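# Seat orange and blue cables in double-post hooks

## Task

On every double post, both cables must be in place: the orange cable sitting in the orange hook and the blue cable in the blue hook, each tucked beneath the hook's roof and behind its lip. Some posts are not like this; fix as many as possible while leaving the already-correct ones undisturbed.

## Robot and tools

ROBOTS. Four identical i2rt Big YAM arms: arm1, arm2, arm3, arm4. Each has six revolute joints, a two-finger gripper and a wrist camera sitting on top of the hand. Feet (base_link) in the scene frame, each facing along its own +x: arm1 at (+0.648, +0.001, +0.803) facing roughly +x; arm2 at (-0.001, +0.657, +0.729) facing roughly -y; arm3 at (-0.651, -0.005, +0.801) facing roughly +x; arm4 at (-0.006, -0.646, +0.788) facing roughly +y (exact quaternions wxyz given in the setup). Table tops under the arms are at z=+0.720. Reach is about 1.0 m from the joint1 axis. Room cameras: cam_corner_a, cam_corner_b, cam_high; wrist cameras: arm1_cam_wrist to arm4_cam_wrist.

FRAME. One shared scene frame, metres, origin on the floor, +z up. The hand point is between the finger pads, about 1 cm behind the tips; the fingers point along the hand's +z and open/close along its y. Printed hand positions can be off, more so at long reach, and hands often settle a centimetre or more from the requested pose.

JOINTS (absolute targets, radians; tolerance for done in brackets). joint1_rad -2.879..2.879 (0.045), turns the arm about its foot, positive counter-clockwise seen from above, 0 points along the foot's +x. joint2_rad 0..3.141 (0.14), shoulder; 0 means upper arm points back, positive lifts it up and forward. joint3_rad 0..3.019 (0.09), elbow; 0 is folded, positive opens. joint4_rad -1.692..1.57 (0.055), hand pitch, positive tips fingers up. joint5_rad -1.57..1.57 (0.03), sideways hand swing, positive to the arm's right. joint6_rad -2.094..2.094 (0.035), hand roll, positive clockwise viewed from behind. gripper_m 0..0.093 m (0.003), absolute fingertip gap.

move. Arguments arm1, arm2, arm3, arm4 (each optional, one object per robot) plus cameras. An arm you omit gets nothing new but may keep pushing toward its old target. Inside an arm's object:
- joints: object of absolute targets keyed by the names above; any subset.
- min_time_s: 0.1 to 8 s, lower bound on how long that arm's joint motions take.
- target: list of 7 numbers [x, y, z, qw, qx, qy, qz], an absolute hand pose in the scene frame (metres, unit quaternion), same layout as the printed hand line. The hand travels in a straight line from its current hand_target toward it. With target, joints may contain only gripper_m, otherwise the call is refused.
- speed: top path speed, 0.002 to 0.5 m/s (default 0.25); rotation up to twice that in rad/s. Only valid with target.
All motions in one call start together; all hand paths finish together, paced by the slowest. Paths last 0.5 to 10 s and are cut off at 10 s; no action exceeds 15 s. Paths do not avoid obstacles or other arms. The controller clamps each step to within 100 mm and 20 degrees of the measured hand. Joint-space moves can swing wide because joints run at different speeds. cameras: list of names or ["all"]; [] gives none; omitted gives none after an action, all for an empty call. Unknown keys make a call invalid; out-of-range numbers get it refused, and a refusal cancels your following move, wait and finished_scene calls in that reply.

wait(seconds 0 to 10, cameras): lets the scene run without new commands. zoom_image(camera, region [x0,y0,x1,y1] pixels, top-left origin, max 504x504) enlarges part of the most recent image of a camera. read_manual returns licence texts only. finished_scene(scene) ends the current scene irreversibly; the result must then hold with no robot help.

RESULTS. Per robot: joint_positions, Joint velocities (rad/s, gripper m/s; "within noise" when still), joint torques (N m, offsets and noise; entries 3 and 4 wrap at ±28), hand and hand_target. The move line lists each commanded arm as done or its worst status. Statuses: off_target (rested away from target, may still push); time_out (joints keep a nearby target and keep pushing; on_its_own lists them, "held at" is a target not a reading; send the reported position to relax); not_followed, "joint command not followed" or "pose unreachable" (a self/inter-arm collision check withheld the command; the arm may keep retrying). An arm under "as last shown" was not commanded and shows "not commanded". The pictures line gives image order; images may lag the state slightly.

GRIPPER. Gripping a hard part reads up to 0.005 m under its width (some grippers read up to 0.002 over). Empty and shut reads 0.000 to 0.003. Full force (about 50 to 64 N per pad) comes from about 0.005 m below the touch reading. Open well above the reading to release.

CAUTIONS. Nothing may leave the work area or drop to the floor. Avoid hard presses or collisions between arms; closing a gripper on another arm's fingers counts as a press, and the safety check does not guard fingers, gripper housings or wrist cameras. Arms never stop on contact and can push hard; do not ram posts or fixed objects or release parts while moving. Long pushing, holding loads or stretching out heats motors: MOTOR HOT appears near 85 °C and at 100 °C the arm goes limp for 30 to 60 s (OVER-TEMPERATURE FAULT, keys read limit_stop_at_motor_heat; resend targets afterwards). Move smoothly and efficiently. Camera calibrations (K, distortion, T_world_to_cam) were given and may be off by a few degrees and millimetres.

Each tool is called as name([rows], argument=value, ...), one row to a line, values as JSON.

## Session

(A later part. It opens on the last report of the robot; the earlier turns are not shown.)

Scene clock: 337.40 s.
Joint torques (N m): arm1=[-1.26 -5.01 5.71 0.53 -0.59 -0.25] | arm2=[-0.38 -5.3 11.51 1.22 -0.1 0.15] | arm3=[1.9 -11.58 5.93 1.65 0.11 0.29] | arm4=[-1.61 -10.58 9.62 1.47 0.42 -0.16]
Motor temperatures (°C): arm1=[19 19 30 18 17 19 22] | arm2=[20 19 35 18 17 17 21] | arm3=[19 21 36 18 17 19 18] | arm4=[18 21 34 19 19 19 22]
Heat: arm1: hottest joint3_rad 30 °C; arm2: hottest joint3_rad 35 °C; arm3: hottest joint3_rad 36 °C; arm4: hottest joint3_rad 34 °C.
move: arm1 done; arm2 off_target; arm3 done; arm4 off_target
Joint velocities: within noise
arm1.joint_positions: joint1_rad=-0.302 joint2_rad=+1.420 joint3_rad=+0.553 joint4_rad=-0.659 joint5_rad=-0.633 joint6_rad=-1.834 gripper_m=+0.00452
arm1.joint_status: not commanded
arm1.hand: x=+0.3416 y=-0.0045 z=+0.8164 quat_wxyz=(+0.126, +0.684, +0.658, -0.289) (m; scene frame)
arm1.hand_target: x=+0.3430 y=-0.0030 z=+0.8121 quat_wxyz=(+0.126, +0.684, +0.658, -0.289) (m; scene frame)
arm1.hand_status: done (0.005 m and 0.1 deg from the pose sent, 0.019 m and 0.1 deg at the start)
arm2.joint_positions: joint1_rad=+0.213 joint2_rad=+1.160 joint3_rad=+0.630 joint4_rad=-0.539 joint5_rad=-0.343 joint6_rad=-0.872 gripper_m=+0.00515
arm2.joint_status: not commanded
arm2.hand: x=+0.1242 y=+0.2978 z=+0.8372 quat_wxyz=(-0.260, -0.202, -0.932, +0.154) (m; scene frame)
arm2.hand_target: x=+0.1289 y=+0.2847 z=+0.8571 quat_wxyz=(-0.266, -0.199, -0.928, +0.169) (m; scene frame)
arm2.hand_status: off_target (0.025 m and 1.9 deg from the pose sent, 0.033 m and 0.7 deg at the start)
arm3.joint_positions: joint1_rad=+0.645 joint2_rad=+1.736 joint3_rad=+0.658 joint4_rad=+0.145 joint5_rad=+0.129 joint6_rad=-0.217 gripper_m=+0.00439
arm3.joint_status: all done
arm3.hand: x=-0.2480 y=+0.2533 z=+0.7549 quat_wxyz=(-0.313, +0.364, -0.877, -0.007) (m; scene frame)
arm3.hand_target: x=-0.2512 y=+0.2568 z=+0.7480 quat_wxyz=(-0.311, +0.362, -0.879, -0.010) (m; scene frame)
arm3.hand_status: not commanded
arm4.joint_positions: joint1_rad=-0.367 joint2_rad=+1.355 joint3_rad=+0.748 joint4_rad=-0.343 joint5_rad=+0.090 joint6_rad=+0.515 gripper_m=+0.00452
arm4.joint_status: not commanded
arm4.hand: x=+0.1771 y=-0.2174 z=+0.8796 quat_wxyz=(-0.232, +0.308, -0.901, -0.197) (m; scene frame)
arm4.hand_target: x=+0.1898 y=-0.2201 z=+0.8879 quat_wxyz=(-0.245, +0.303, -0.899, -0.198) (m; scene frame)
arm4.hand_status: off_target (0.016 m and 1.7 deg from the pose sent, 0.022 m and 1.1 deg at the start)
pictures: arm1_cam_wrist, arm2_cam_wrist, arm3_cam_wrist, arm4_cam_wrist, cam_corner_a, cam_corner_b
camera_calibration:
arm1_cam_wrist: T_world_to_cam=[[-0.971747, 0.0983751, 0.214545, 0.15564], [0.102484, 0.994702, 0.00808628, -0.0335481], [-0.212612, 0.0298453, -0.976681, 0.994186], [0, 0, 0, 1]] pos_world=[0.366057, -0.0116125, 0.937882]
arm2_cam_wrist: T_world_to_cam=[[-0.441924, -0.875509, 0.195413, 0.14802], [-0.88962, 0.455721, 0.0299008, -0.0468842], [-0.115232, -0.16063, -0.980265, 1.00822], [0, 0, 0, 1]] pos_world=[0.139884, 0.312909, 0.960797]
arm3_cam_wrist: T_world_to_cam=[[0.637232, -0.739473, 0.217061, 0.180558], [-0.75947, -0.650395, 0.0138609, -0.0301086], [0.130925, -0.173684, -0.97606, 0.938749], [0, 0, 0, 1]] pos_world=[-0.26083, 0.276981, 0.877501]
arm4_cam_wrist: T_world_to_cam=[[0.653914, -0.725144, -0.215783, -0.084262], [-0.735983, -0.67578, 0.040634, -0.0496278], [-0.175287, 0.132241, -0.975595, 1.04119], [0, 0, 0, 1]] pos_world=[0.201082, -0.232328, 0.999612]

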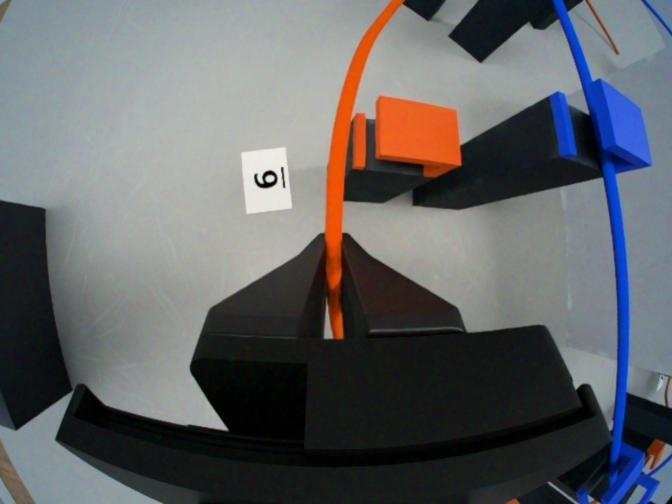

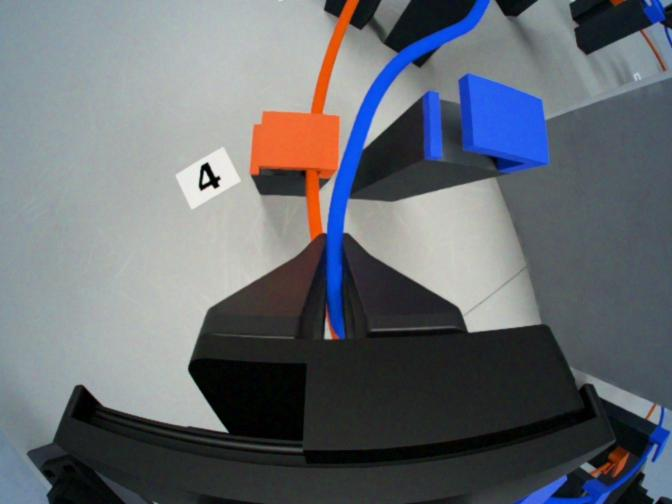

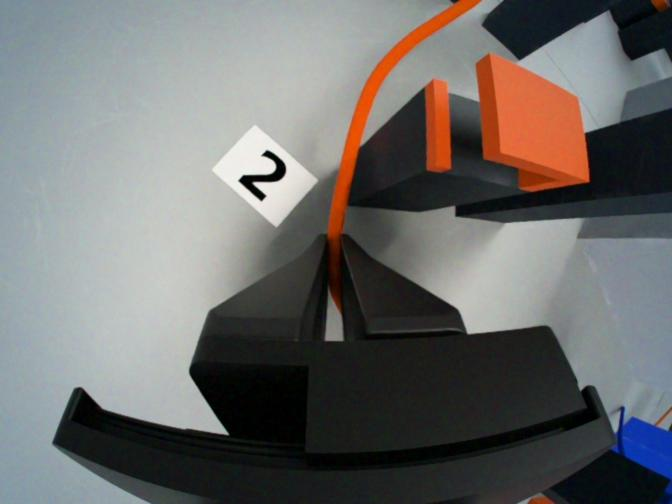

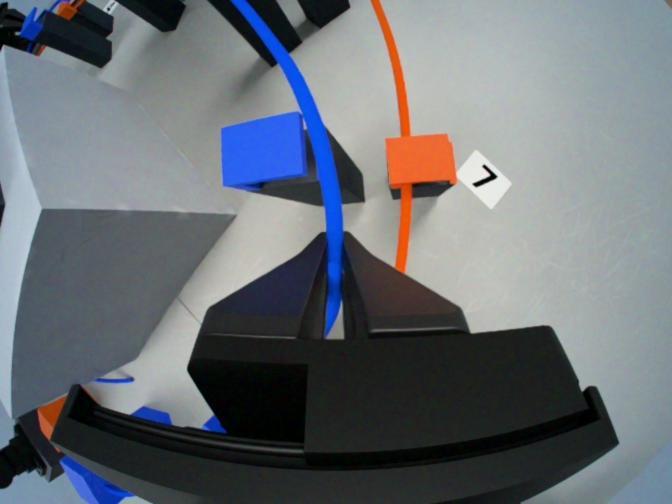

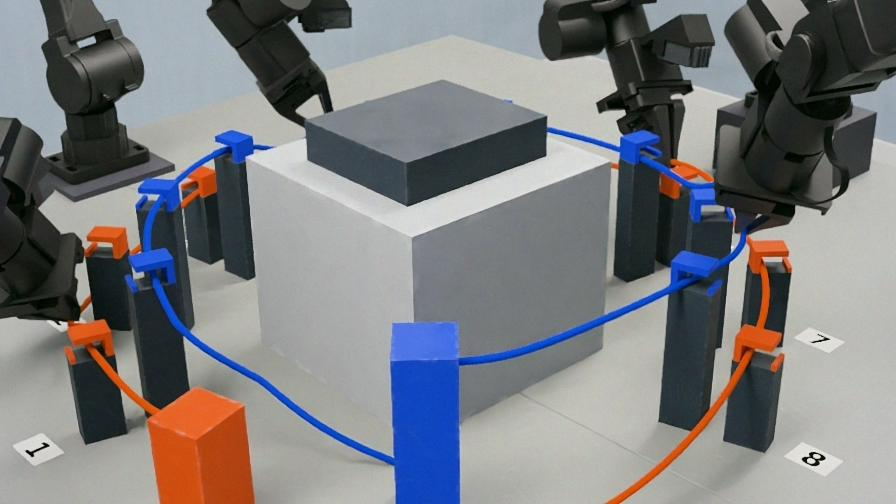

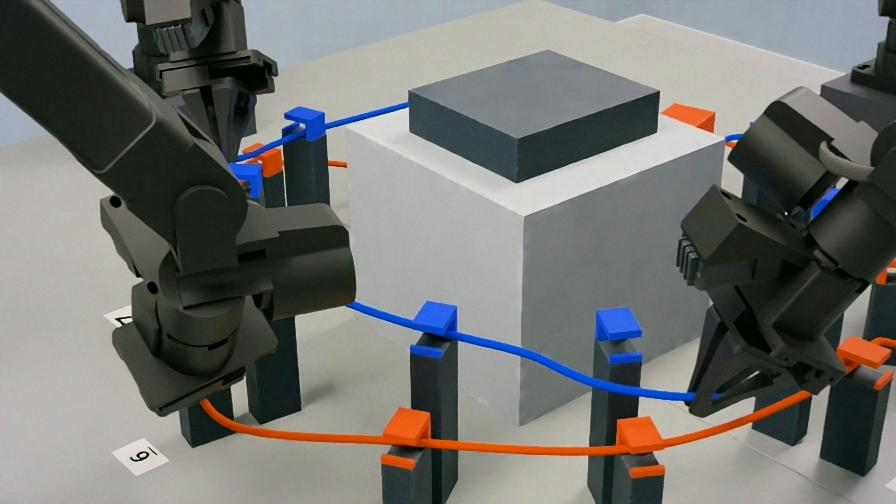

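move(arm1={"target": [0.343, -0.003, 0.802, 0.126, 0.6838, 0.658, -0.2889], "speed": 0.05}, arm2={"joints": {"joint2_rad": 1.063, "joint3_rad": 0.63, "joint4_rad": -0.467}, "min_time_s": 1.0}, arm3={"joints": {"joint2_rad": 1.624, "joint3_rad": 0.658, "joint4_rad": 0.063}, "min_time_s": 1.0}, arm4={"joints": {"joint2_rad": 1.402, "joint3_rad": 0.748}, "min_time_s": 0.8}, cameras=["arm1_cam_wrist", "arm2_cam_wrist", "arm3_cam_wrist", "arm4_cam_wrist", "cam_corner_a", "cam_corner_b"])

zoom_image(camera="cam_corner_b", region=[580, 260, 800, 460])

zoom_image(camera="arm1_cam_wrist", region=[270, 70, 470, 270])

zoom_image(camera="arm4_cam_wrist", region=[200, 70, 400, 270])

zoom_image(camera="cam_corner_a", region=[20, 180, 200, 360])

zoom_image(camera="cam_corner_a", region=[600, 120, 820, 340])

Scene clock: 376.47 s.
Joint torques (N m): arm1=[-1.26 -5.13 5.53 0.62 -0.59 -0.25] | arm2=[-0.21 -4.95 8.92 2.14 -0.06 0.15] | arm3=[1.79 -13.1 6.83 0.69 0.11 0.29] | arm4=[-1.61 -8.76 9.4 1.4 0.44 -0.16]
Motor temperatures (°C): arm1=[19 19 30 18 17 19 22] | arm2=[20 19 36 18 17 17 22] | arm3=[19 21 35 18 17 19 20] | arm4=[18 20 34 19 19 19 22]
Heat: arm1: hottest joint3_rad 30 °C; arm2: hottest joint3_rad 36 °C; arm3: hottest joint3_rad 35 °C; arm4: hottest joint3_rad 34 °C.
move: arm1 done; arm2 done; arm3 done; arm4 done
Joint velocities: within noise
arm1.joint_positions: joint1_rad=-0.302 joint2_rad=+1.451 joint3_rad=+0.542 joint4_rad=-0.621 joint5_rad=-0.633 joint6_rad=-1.834 gripper_m=+0.00452
arm1.joint_status: not commanded
arm1.hand: x=+0.3427 y=-0.0049 z=+0.8058 quat_wxyz=(+0.127, +0.685, +0.657, -0.288) (m; scene frame)
arm1.hand_target: x=+0.3431 y=-0.0030 z=+0.8020 quat_wxyz=(+0.126, +0.684, +0.658, -0.289) (m; scene frame)
arm1.hand_status: done (0.004 m and 0.2 deg from the pose sent, 0.015 m and 0.1 deg at the start)
arm2.joint_positions: joint1_rad=+0.213 joint2_rad=+1.069 joint3_rad=+0.630 joint4_rad=-0.480 joint5_rad=-0.343 joint6_rad=-0.872 gripper_m=+0.00515
arm2.joint_status: all done
arm2.hand: x=+0.1261 y=+0.2860 z=+0.8778 quat_wxyz=(-0.286, -0.185, -0.914, +0.220) (m; scene frame)
arm2.hand_target: x=+0.1288 y=+0.2844 z=+0.8819 quat_wxyz=(-0.290, -0.184, -0.911, +0.226) (m; scene frame)
arm2.hand_status: not commanded
arm3.joint_positions: joint1_rad=+0.646 joint2_rad=+1.634 joint3_rad=+0.658 joint4_rad=+0.073 joint5_rad=+0.129 joint6_rad=-0.217 gripper_m=+0.00438
arm3.joint_status: all done
arm3.hand: x=-0.2463 y=+0.2544 z=+0.7905 quat_wxyz=(-0.327, +0.362, -0.873, -0.010) (m; scene frame)
arm3.hand_target: x=-0.2493 y=+0.2576 z=+0.7936 quat_wxyz=(-0.327, +0.359, -0.874, -0.014) (m; scene frame)
arm3.hand_status: not commanded
arm4.joint_positions: joint1_rad=-0.367 joint2_rad=+1.390 joint3_rad=+0.746 joint4_rad=-0.343 joint5_rad=+0.090 joint6_rad=+0.514 gripper_m=+0.00452
arm4.joint_status: all done
arm4.hand: x=+0.1763 y=-0.2200 z=+0.8630 quat_wxyz=(-0.220, +0.311, -0.906, -0.183) (m; scene frame)
arm4.hand_target: x=+0.1884 y=-0.2238 z=+0.8596 quat_wxyz=(-0.225, +0.307, -0.908, -0.175) (m; scene frame)
arm4.hand_status: not commanded
pictures: arm1_cam_wrist, arm2_cam_wrist, arm3_cam_wrist, arm4_cam_wrist, cam_corner_a, cam_corner_b
camera_calibration:
arm1_cam_wrist: T_world_to_cam=[[-0.97253, 0.0986822, 0.210826, 0.162338], [0.1025, 0.994707, 0.00723185, -0.0325483], [-0.208996, 0.0286428, -0.977497, 0.983499], [0, 0, 0, 1]] pos_world=[0.366762, -0.0118141, 0.927378]
arm2_cam_wrist: T_world_to_cam=[[-0.449954, -0.837626, 0.309716, 0.0202859], [-0.888601, 0.454504, -0.0617517, 0.0396198], [-0.0890423, -0.302999, -0.948822, 1.05608], [0, 0, 0, 1]] pos_world=[0.13837, 0.318977, 0.9982]
arm3_cam_wrist: T_world_to_cam=[[0.632201, -0.743002, 0.219705, 0.170067], [-0.7592, -0.650665, -0.0158329, -0.00504428], [0.154718, -0.15679, -0.975438, 0.974569], [0, 0, 0, 1]] pos_world=[-0.26213, 0.275881, 0.913187]
arm4_cam_wrist: T_world_to_cam=[[0.651056, -0.73232, -0.199584, -0.104196], [-0.735126, -0.673833, 0.0744201, -0.0802991], [-0.188985, 0.0982674, -0.977051, 1.0215], [0, 0, 0, 1]] pos_world=[0.201856, -0.230793, 0.983236]

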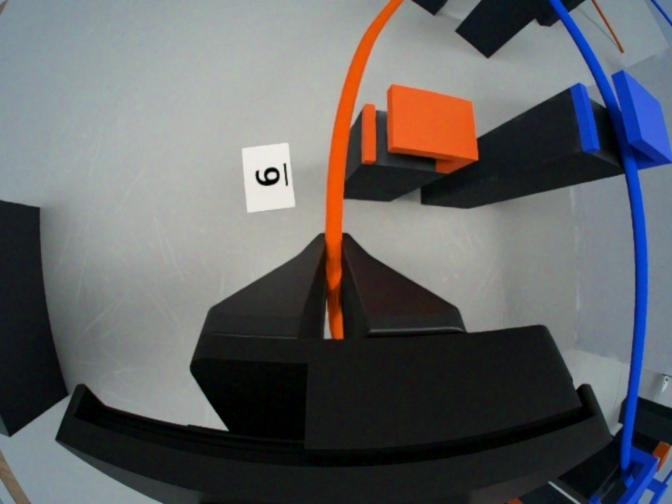

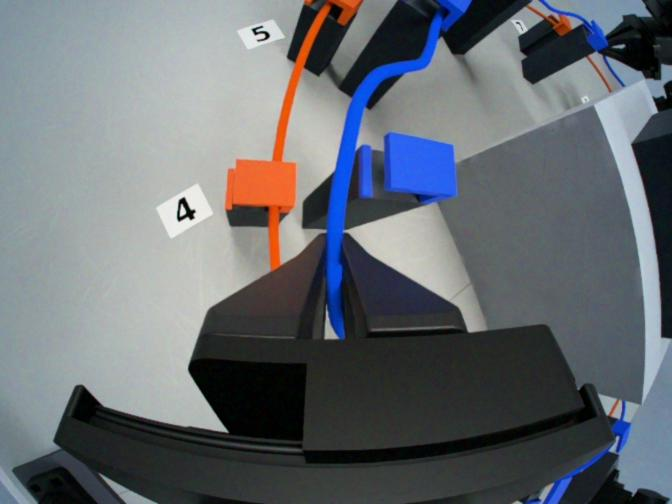

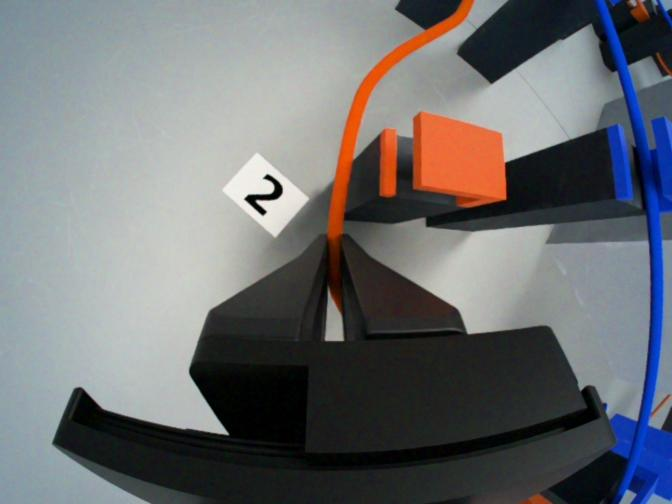

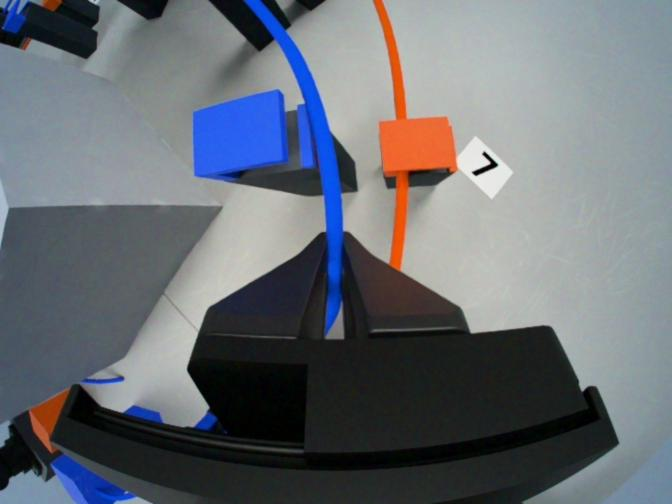

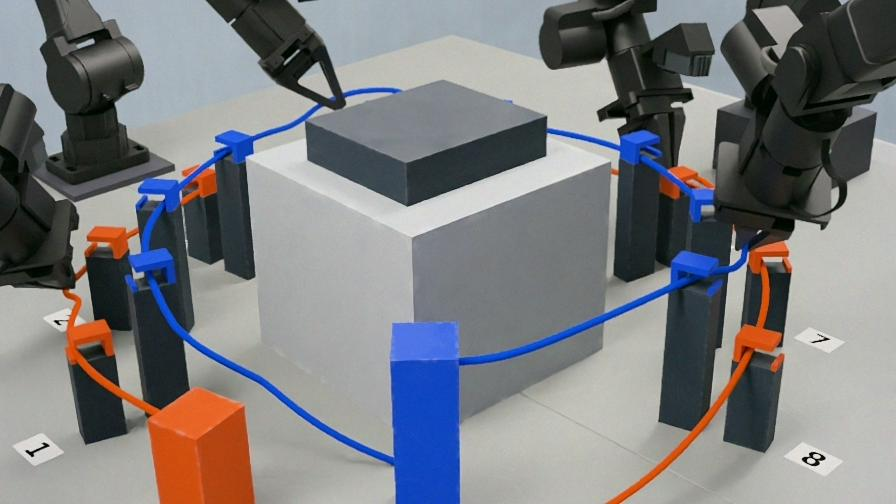

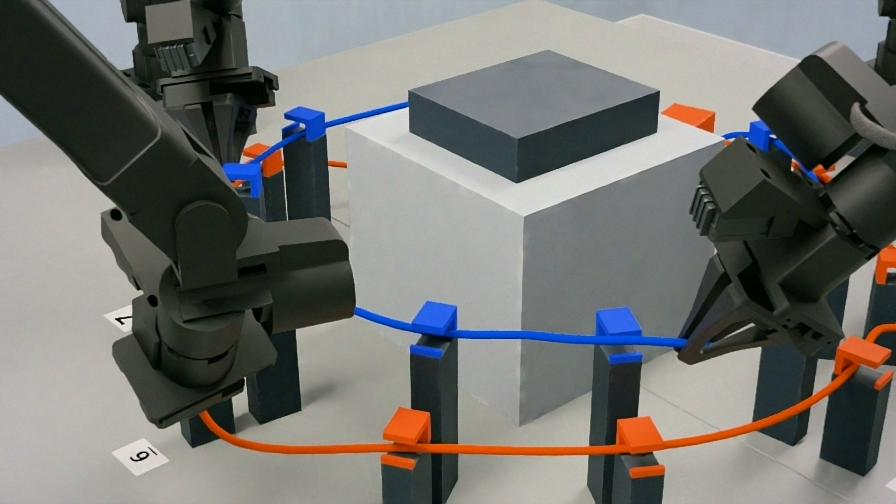

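Scaled by 2.291 from the camera's 896x504 image, which has a finer 1280x720 frame.

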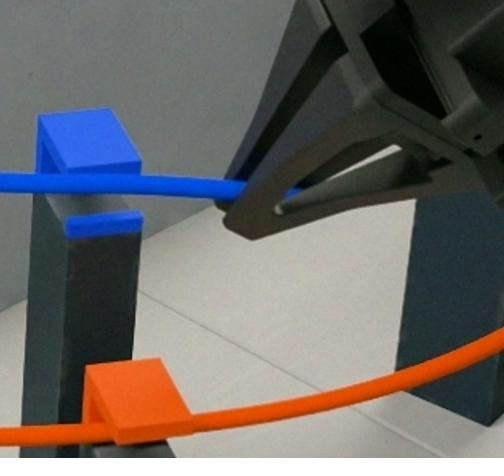

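Scaled by 2.520 from the camera's 672x504 image, which has a finer 960x720 frame.

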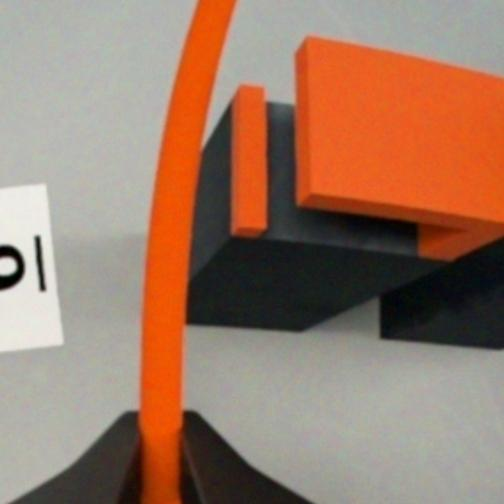

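Scaled by 2.520 from the camera's 672x504 image, which has a finer 960x720 frame.

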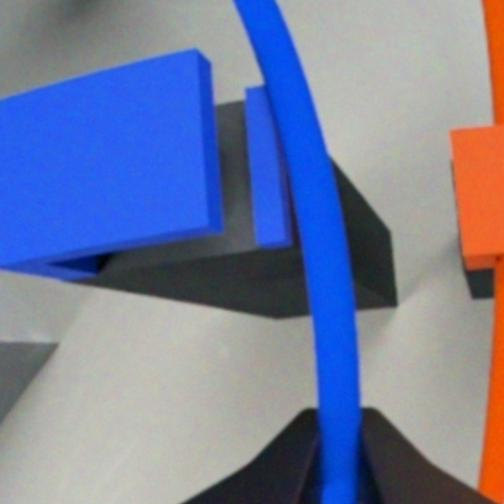

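Scaled by 2.800 from the camera's 896x504 image, which has a finer 1280x720 frame.

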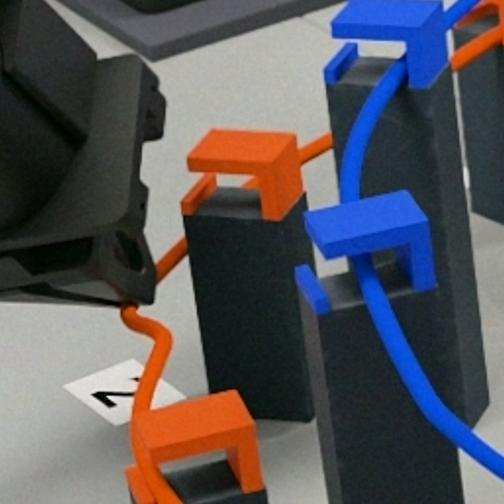

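Scaled by 2.291 from the camera's 896x504 image, which has a finer 1280x720 frame.

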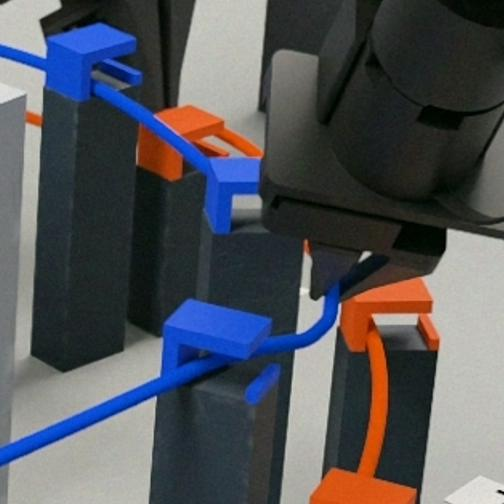

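zoom_image(camera="cam_corner_a", region=[50, 260, 150, 400])

zoom_image(camera="cam_corner_a", region=[660, 220, 780, 320])

Scaled by 3.600 from the camera's 896x504 image, which has a finer 1280x720 frame.

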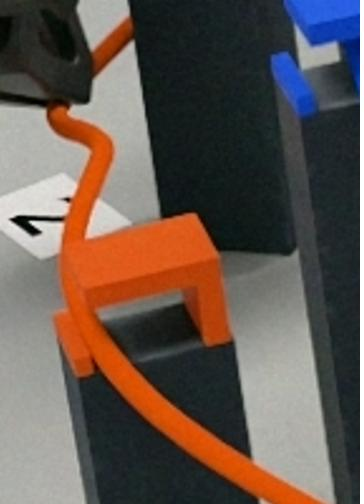

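Scaled by 4.200 from the camera's 896x504 image, which has a finer 1280x720 frame.

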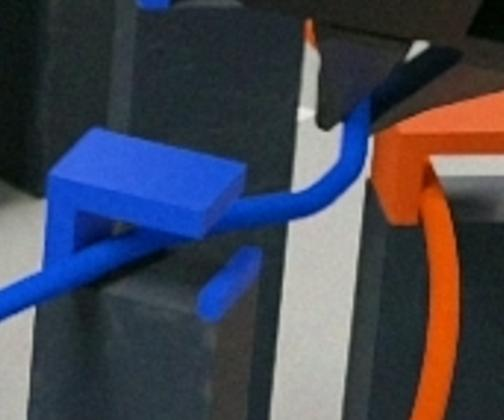

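move(arm1={"joints": {"joint3_rad": 0.542, "joint4_rad": -0.557}, "min_time_s": 0.8}, arm2={"joints": {"joint2_rad": 1.113, "joint3_rad": 0.63}, "min_time_s": 0.8}, arm3={"joints": {"joint1_rad": 0.621, "joint2_rad": 1.606, "joint3_rad": 0.658, "joint4_rad": 0.12}, "min_time_s": 0.8}, arm4={"joints": {"joint1_rad": -0.34, "joint2_rad": 1.369, "joint3_rad": 0.746}, "min_time_s": 0.8}, cameras=["arm1_cam_wrist", "arm2_cam_wrist", "arm3_cam_wrist", "arm4_cam_wrist", "cam_corner_a", "cam_corner_b"])

zoom_image(camera="cam_corner_b", region=[580, 260, 800, 460])

zoom_image(camera="arm1_cam_wrist", region=[270, 70, 470, 270])

zoom_image(camera="arm2_cam_wrist", region=[250, 70, 490, 310])

zoom_image(camera="arm4_cam_wrist", region=[200, 70, 400, 270])

zoom_image(camera="cam_corner_a", region=[20, 220, 160, 400])

zoom_image(camera="cam_corner_a", region=[600, 120, 820, 340])

Scene clock: 432.57 s.
Joint torques (N m): arm1=[-1.32 -5.25 5.86 0.8 -0.59 -0.25] | arm2=[-0.5 -3.96 8.79 2.14 -0.07 0.15] | arm3=[0.15 -13.16 7.01 1.81 0.11 0.29] | arm4=[1.44 -10.7 9.21 1.43 0.31 -0.12]
Motor temperatures (°C): arm1=[19 19 29 18 17 19 23] | arm2=[20 19 35 18 17 17 23] | arm3=[19 21 35 18 17 19 21] | arm4=[18 21 32 19 19 19 23]
Heat: arm1: hottest joint3_rad 29 °C; arm2: hottest joint3_rad 35 °C; arm3: hottest joint3_rad 35 °C; arm4: hottest joint3_rad 32 °C.
move: arm1 done; arm2 done; arm3 done; arm4 done
Joint velocities: within noise
arm1.joint_positions: joint1_rad=-0.302 joint2_rad=+1.451 joint3_rad=+0.542 joint4_rad=-0.571 joint5_rad=-0.633 joint6_rad=-1.834 gripper_m=+0.00452
arm1.joint_status: all done
arm1.hand: x=+0.3325 y=-0.0015 z=+0.8067 quat_wxyz=(+0.106, +0.679, +0.662, -0.299) (m; scene frame)
arm1.hand_target: x=+0.3314 y=+0.0010 z=+0.8035 quat_wxyz=(+0.103, +0.678, +0.663, -0.301) (m; scene frame)
arm1.hand_status: not commanded
arm2.joint_positions: joint1_rad=+0.213 joint2_rad=+1.103 joint3_rad=+0.630 joint4_rad=-0.480 joint5_rad=-0.343 joint6_rad=-0.872 gripper_m=+0.00515
arm2.joint_status: all done
arm2.hand: x=+0.1262 y=+0.2856 z=+0.8651 quat_wxyz=(-0.280, -0.189, -0.919, +0.205) (m; scene frame)
arm2.hand_target: x=+0.1290 y=+0.2838 z=+0.8634 quat_wxyz=(-0.281, -0.190, -0.918, +0.205) (m; scene frame)
arm2.hand_status: not commanded
arm3.joint_positions: joint1_rad=+0.633 joint2_rad=+1.619 joint3_rad=+0.658 joint4_rad=+0.104 joint5_rad=+0.129 joint6_rad=-0.217 gripper_m=+0.00438
arm3.joint_status: all done
arm3.hand: x=-0.2362 y=+0.2533 z=+0.8023 quat_wxyz=(-0.348, +0.351, -0.869, -0.013) (m; scene frame)
arm3.hand_target: x=-0.2295 y=+0.2506 z=+0.8106 quat_wxyz=(-0.361, +0.337, -0.869, -0.016) (m; scene frame)
arm3.hand_status: not commanded
arm4.joint_positions: joint1_rad=-0.352 joint2_rad=+1.381 joint3_rad=+0.746 joint4_rad=-0.343 joint5_rad=+0.093 joint6_rad=+0.512 gripper_m=+0.00452
arm4.joint_status: all done
arm4.hand: x=+0.1705 y=-0.2171 z=+0.8669 quat_wxyz=(-0.223, +0.318, -0.902, -0.187) (m; scene frame)
arm4.hand_target: x=+0.1665 y=-0.2135 z=+0.8730 quat_wxyz=(-0.230, +0.328, -0.896, -0.192) (m; scene frame)
arm4.hand_status: not commanded
pictures: arm1_cam_wrist, arm2_cam_wrist, arm3_cam_wrist, arm4_cam_wrist, cam_corner_a, cam_corner_b
camera_calibration:
arm1_cam_wrist: T_world_to_cam=[[-0.961297, 0.0952612, 0.258523, 0.109677], [0.103416, 0.994473, 0.0180993, -0.0440047], [-0.25537, 0.0441343, -0.965836, 0.988049], [0, 0, 0, 1]] pos_world=[0.362301, -0.0102934, 0.926735]
arm2_cam_wrist: T_world_to_cam=[[-0.447818, -0.847897, 0.283778, 0.0491437], [-0.889062, 0.455987, -0.0405536, 0.0203927], [-0.0950136, -0.270457, -0.958032, 1.04338], [0, 0, 0, 1]] pos_world=[0.139274, 0.31456, 0.986477]
arm3_cam_wrist: T_world_to_cam=[[0.613379, -0.757496, 0.223531, 0.156507], [-0.766722, -0.63902, -0.0615748, 0.034071], [0.189484, -0.133618, -0.97275, 0.984582], [0, 0, 0, 1]] pos_world=[-0.256437, 0.271883, 0.924866]
arm4_cam_wrist: T_world_to_cam=[[0.663415, -0.720993, -0.200124, -0.096791], [-0.725234, -0.68541, 0.0651819, -0.0789704], [-0.184163, 0.101894, -0.9776, 1.0243], [0, 0, 0, 1]] pos_world=[0.195578, -0.228283, 0.987131]

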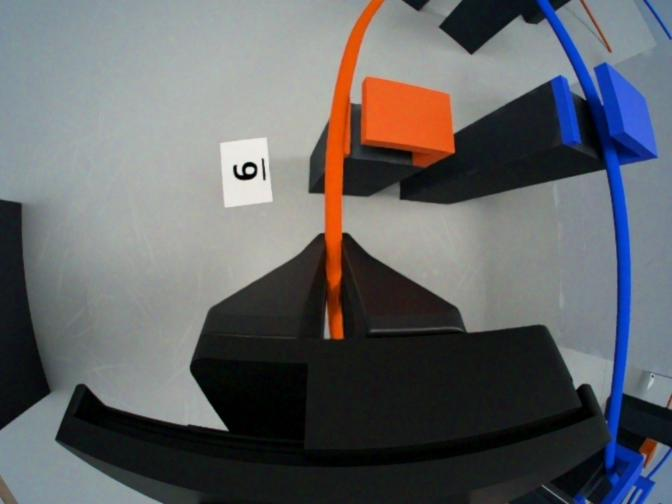

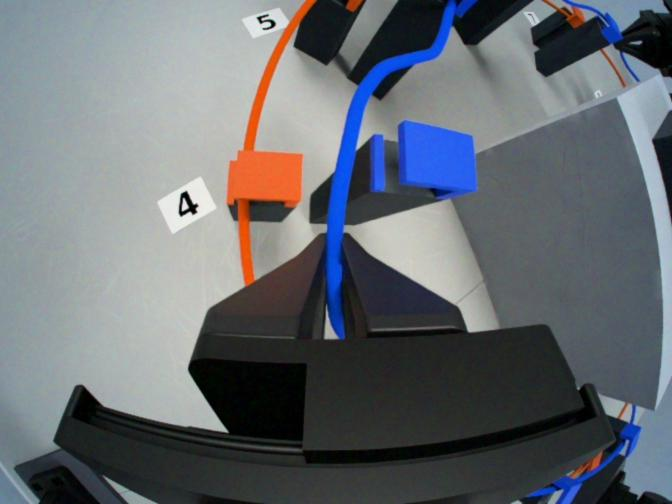

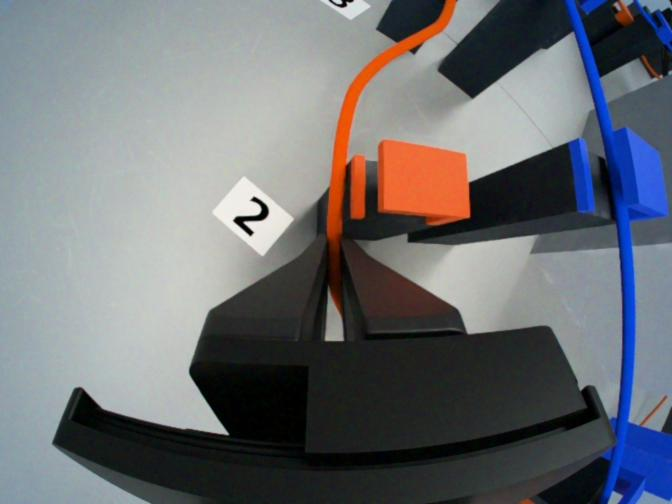

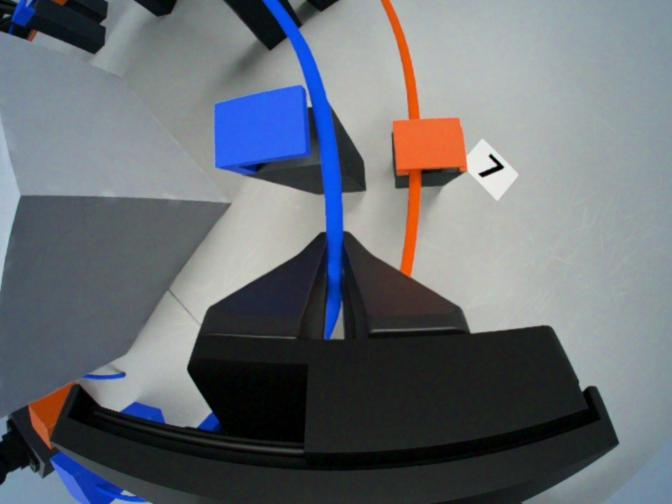

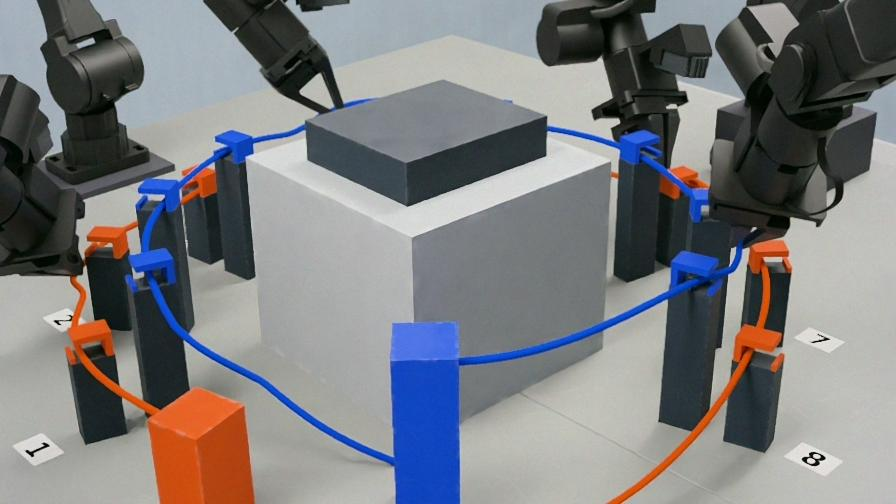

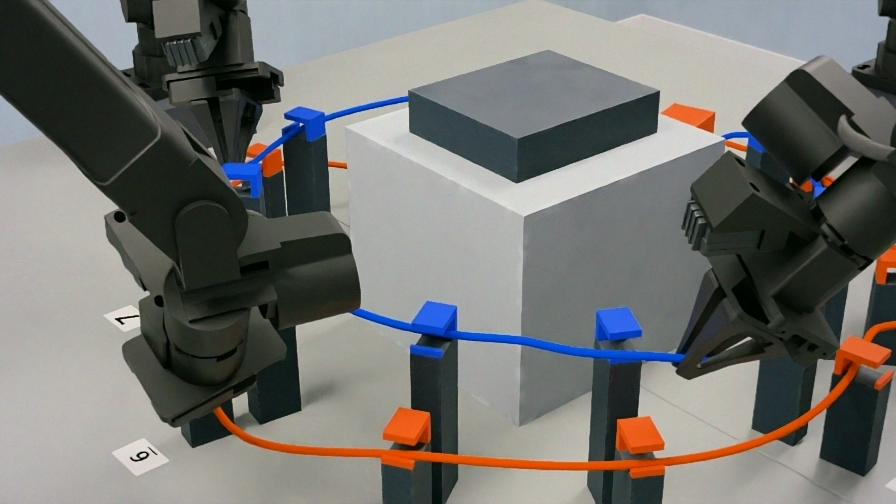

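Scaled by 2.291 from the camera's 896x504 image, which has a finer 1280x720 frame.

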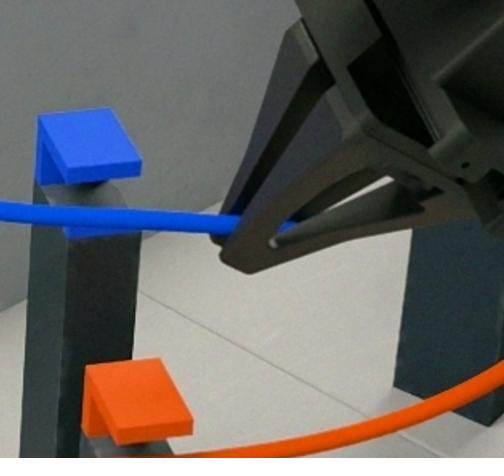

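Scaled by 2.520 from the camera's 672x504 image, which has a finer 960x720 frame.

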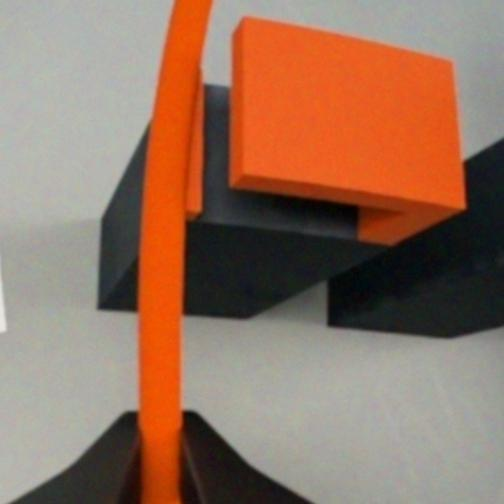

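Scaled by 2.100 from the camera's 672x504 image, which has a finer 960x720 frame.

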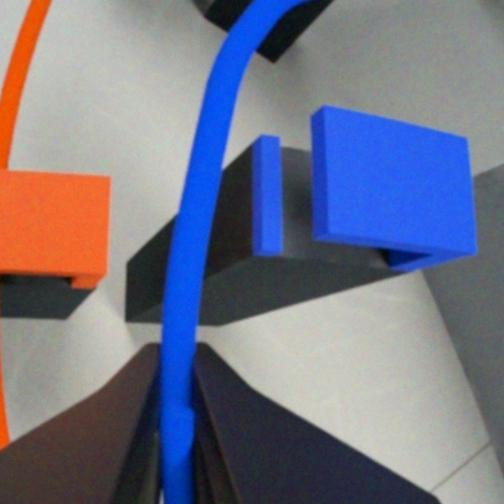

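Scaled by 2.520 from the camera's 672x504 image, which has a finer 960x720 frame.

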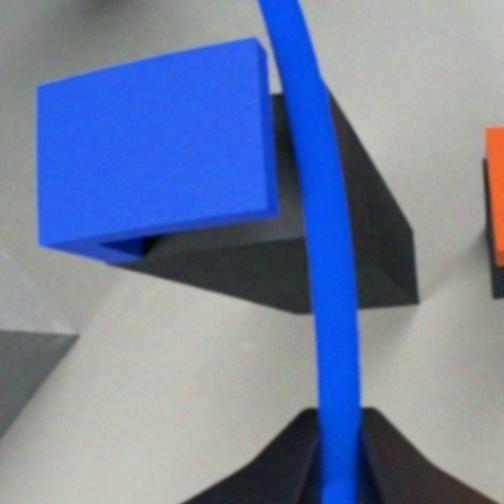

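Scaled by 2.800 from the camera's 896x504 image, which has a finer 1280x720 frame.

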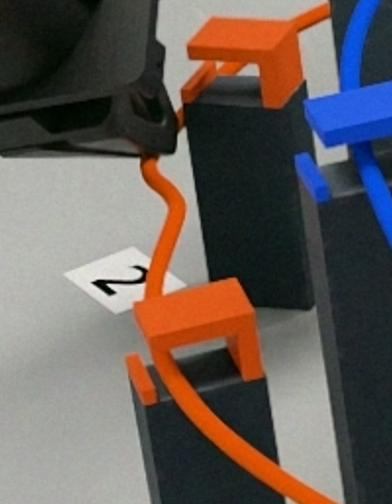

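Scaled by 2.291 from the camera's 896x504 image, which has a finer 1280x720 frame.

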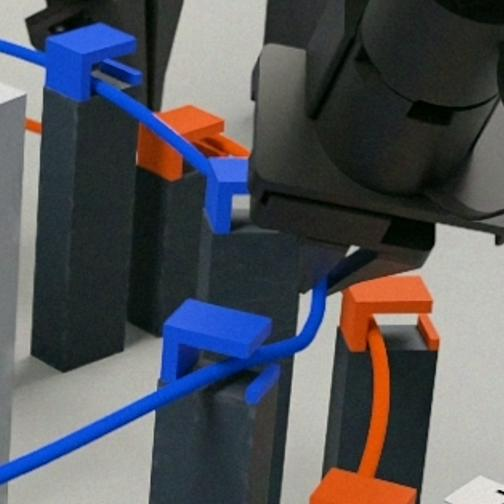

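zoom_image(camera="cam_corner_b", region=[360, 390, 500, 500])

zoom_image(camera="cam_corner_b", region=[580, 390, 720, 500])

zoom_image(camera="cam_corner_b", region=[800, 300, 896, 420])

zoom_image(camera="cam_corner_b", region=[380, 280, 500, 380])

Scaled by 3.600 from the camera's 896x504 image, which has a finer 1280x720 frame.

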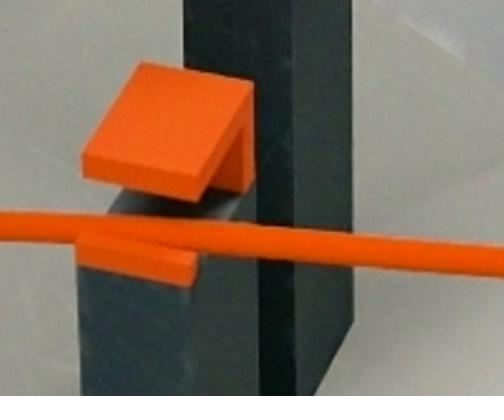

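Scaled by 3.600 from the camera's 896x504 image, which has a finer 1280x720 frame.

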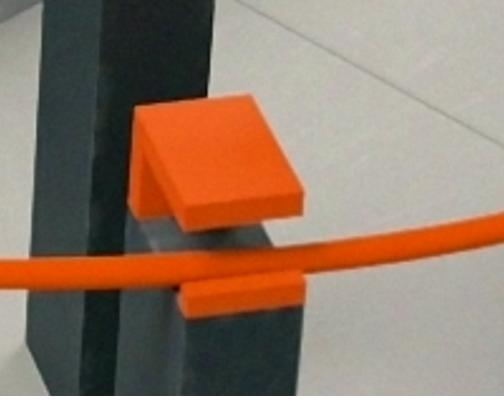

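Scaled by 4.200 from the camera's 896x504 image, which has a finer 1280x720 frame.

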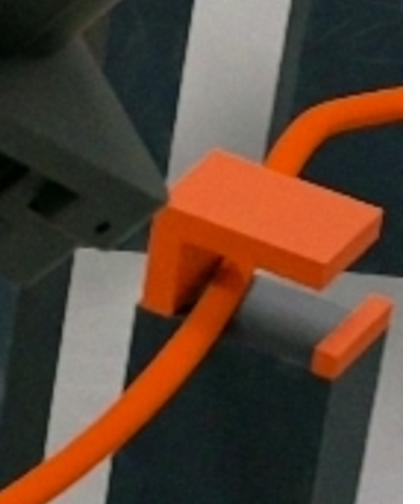

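Scaled by 4.200 from the camera's 896x504 image, which has a finer 1280x720 frame.

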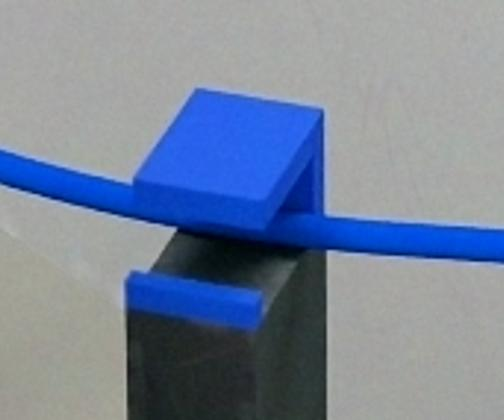

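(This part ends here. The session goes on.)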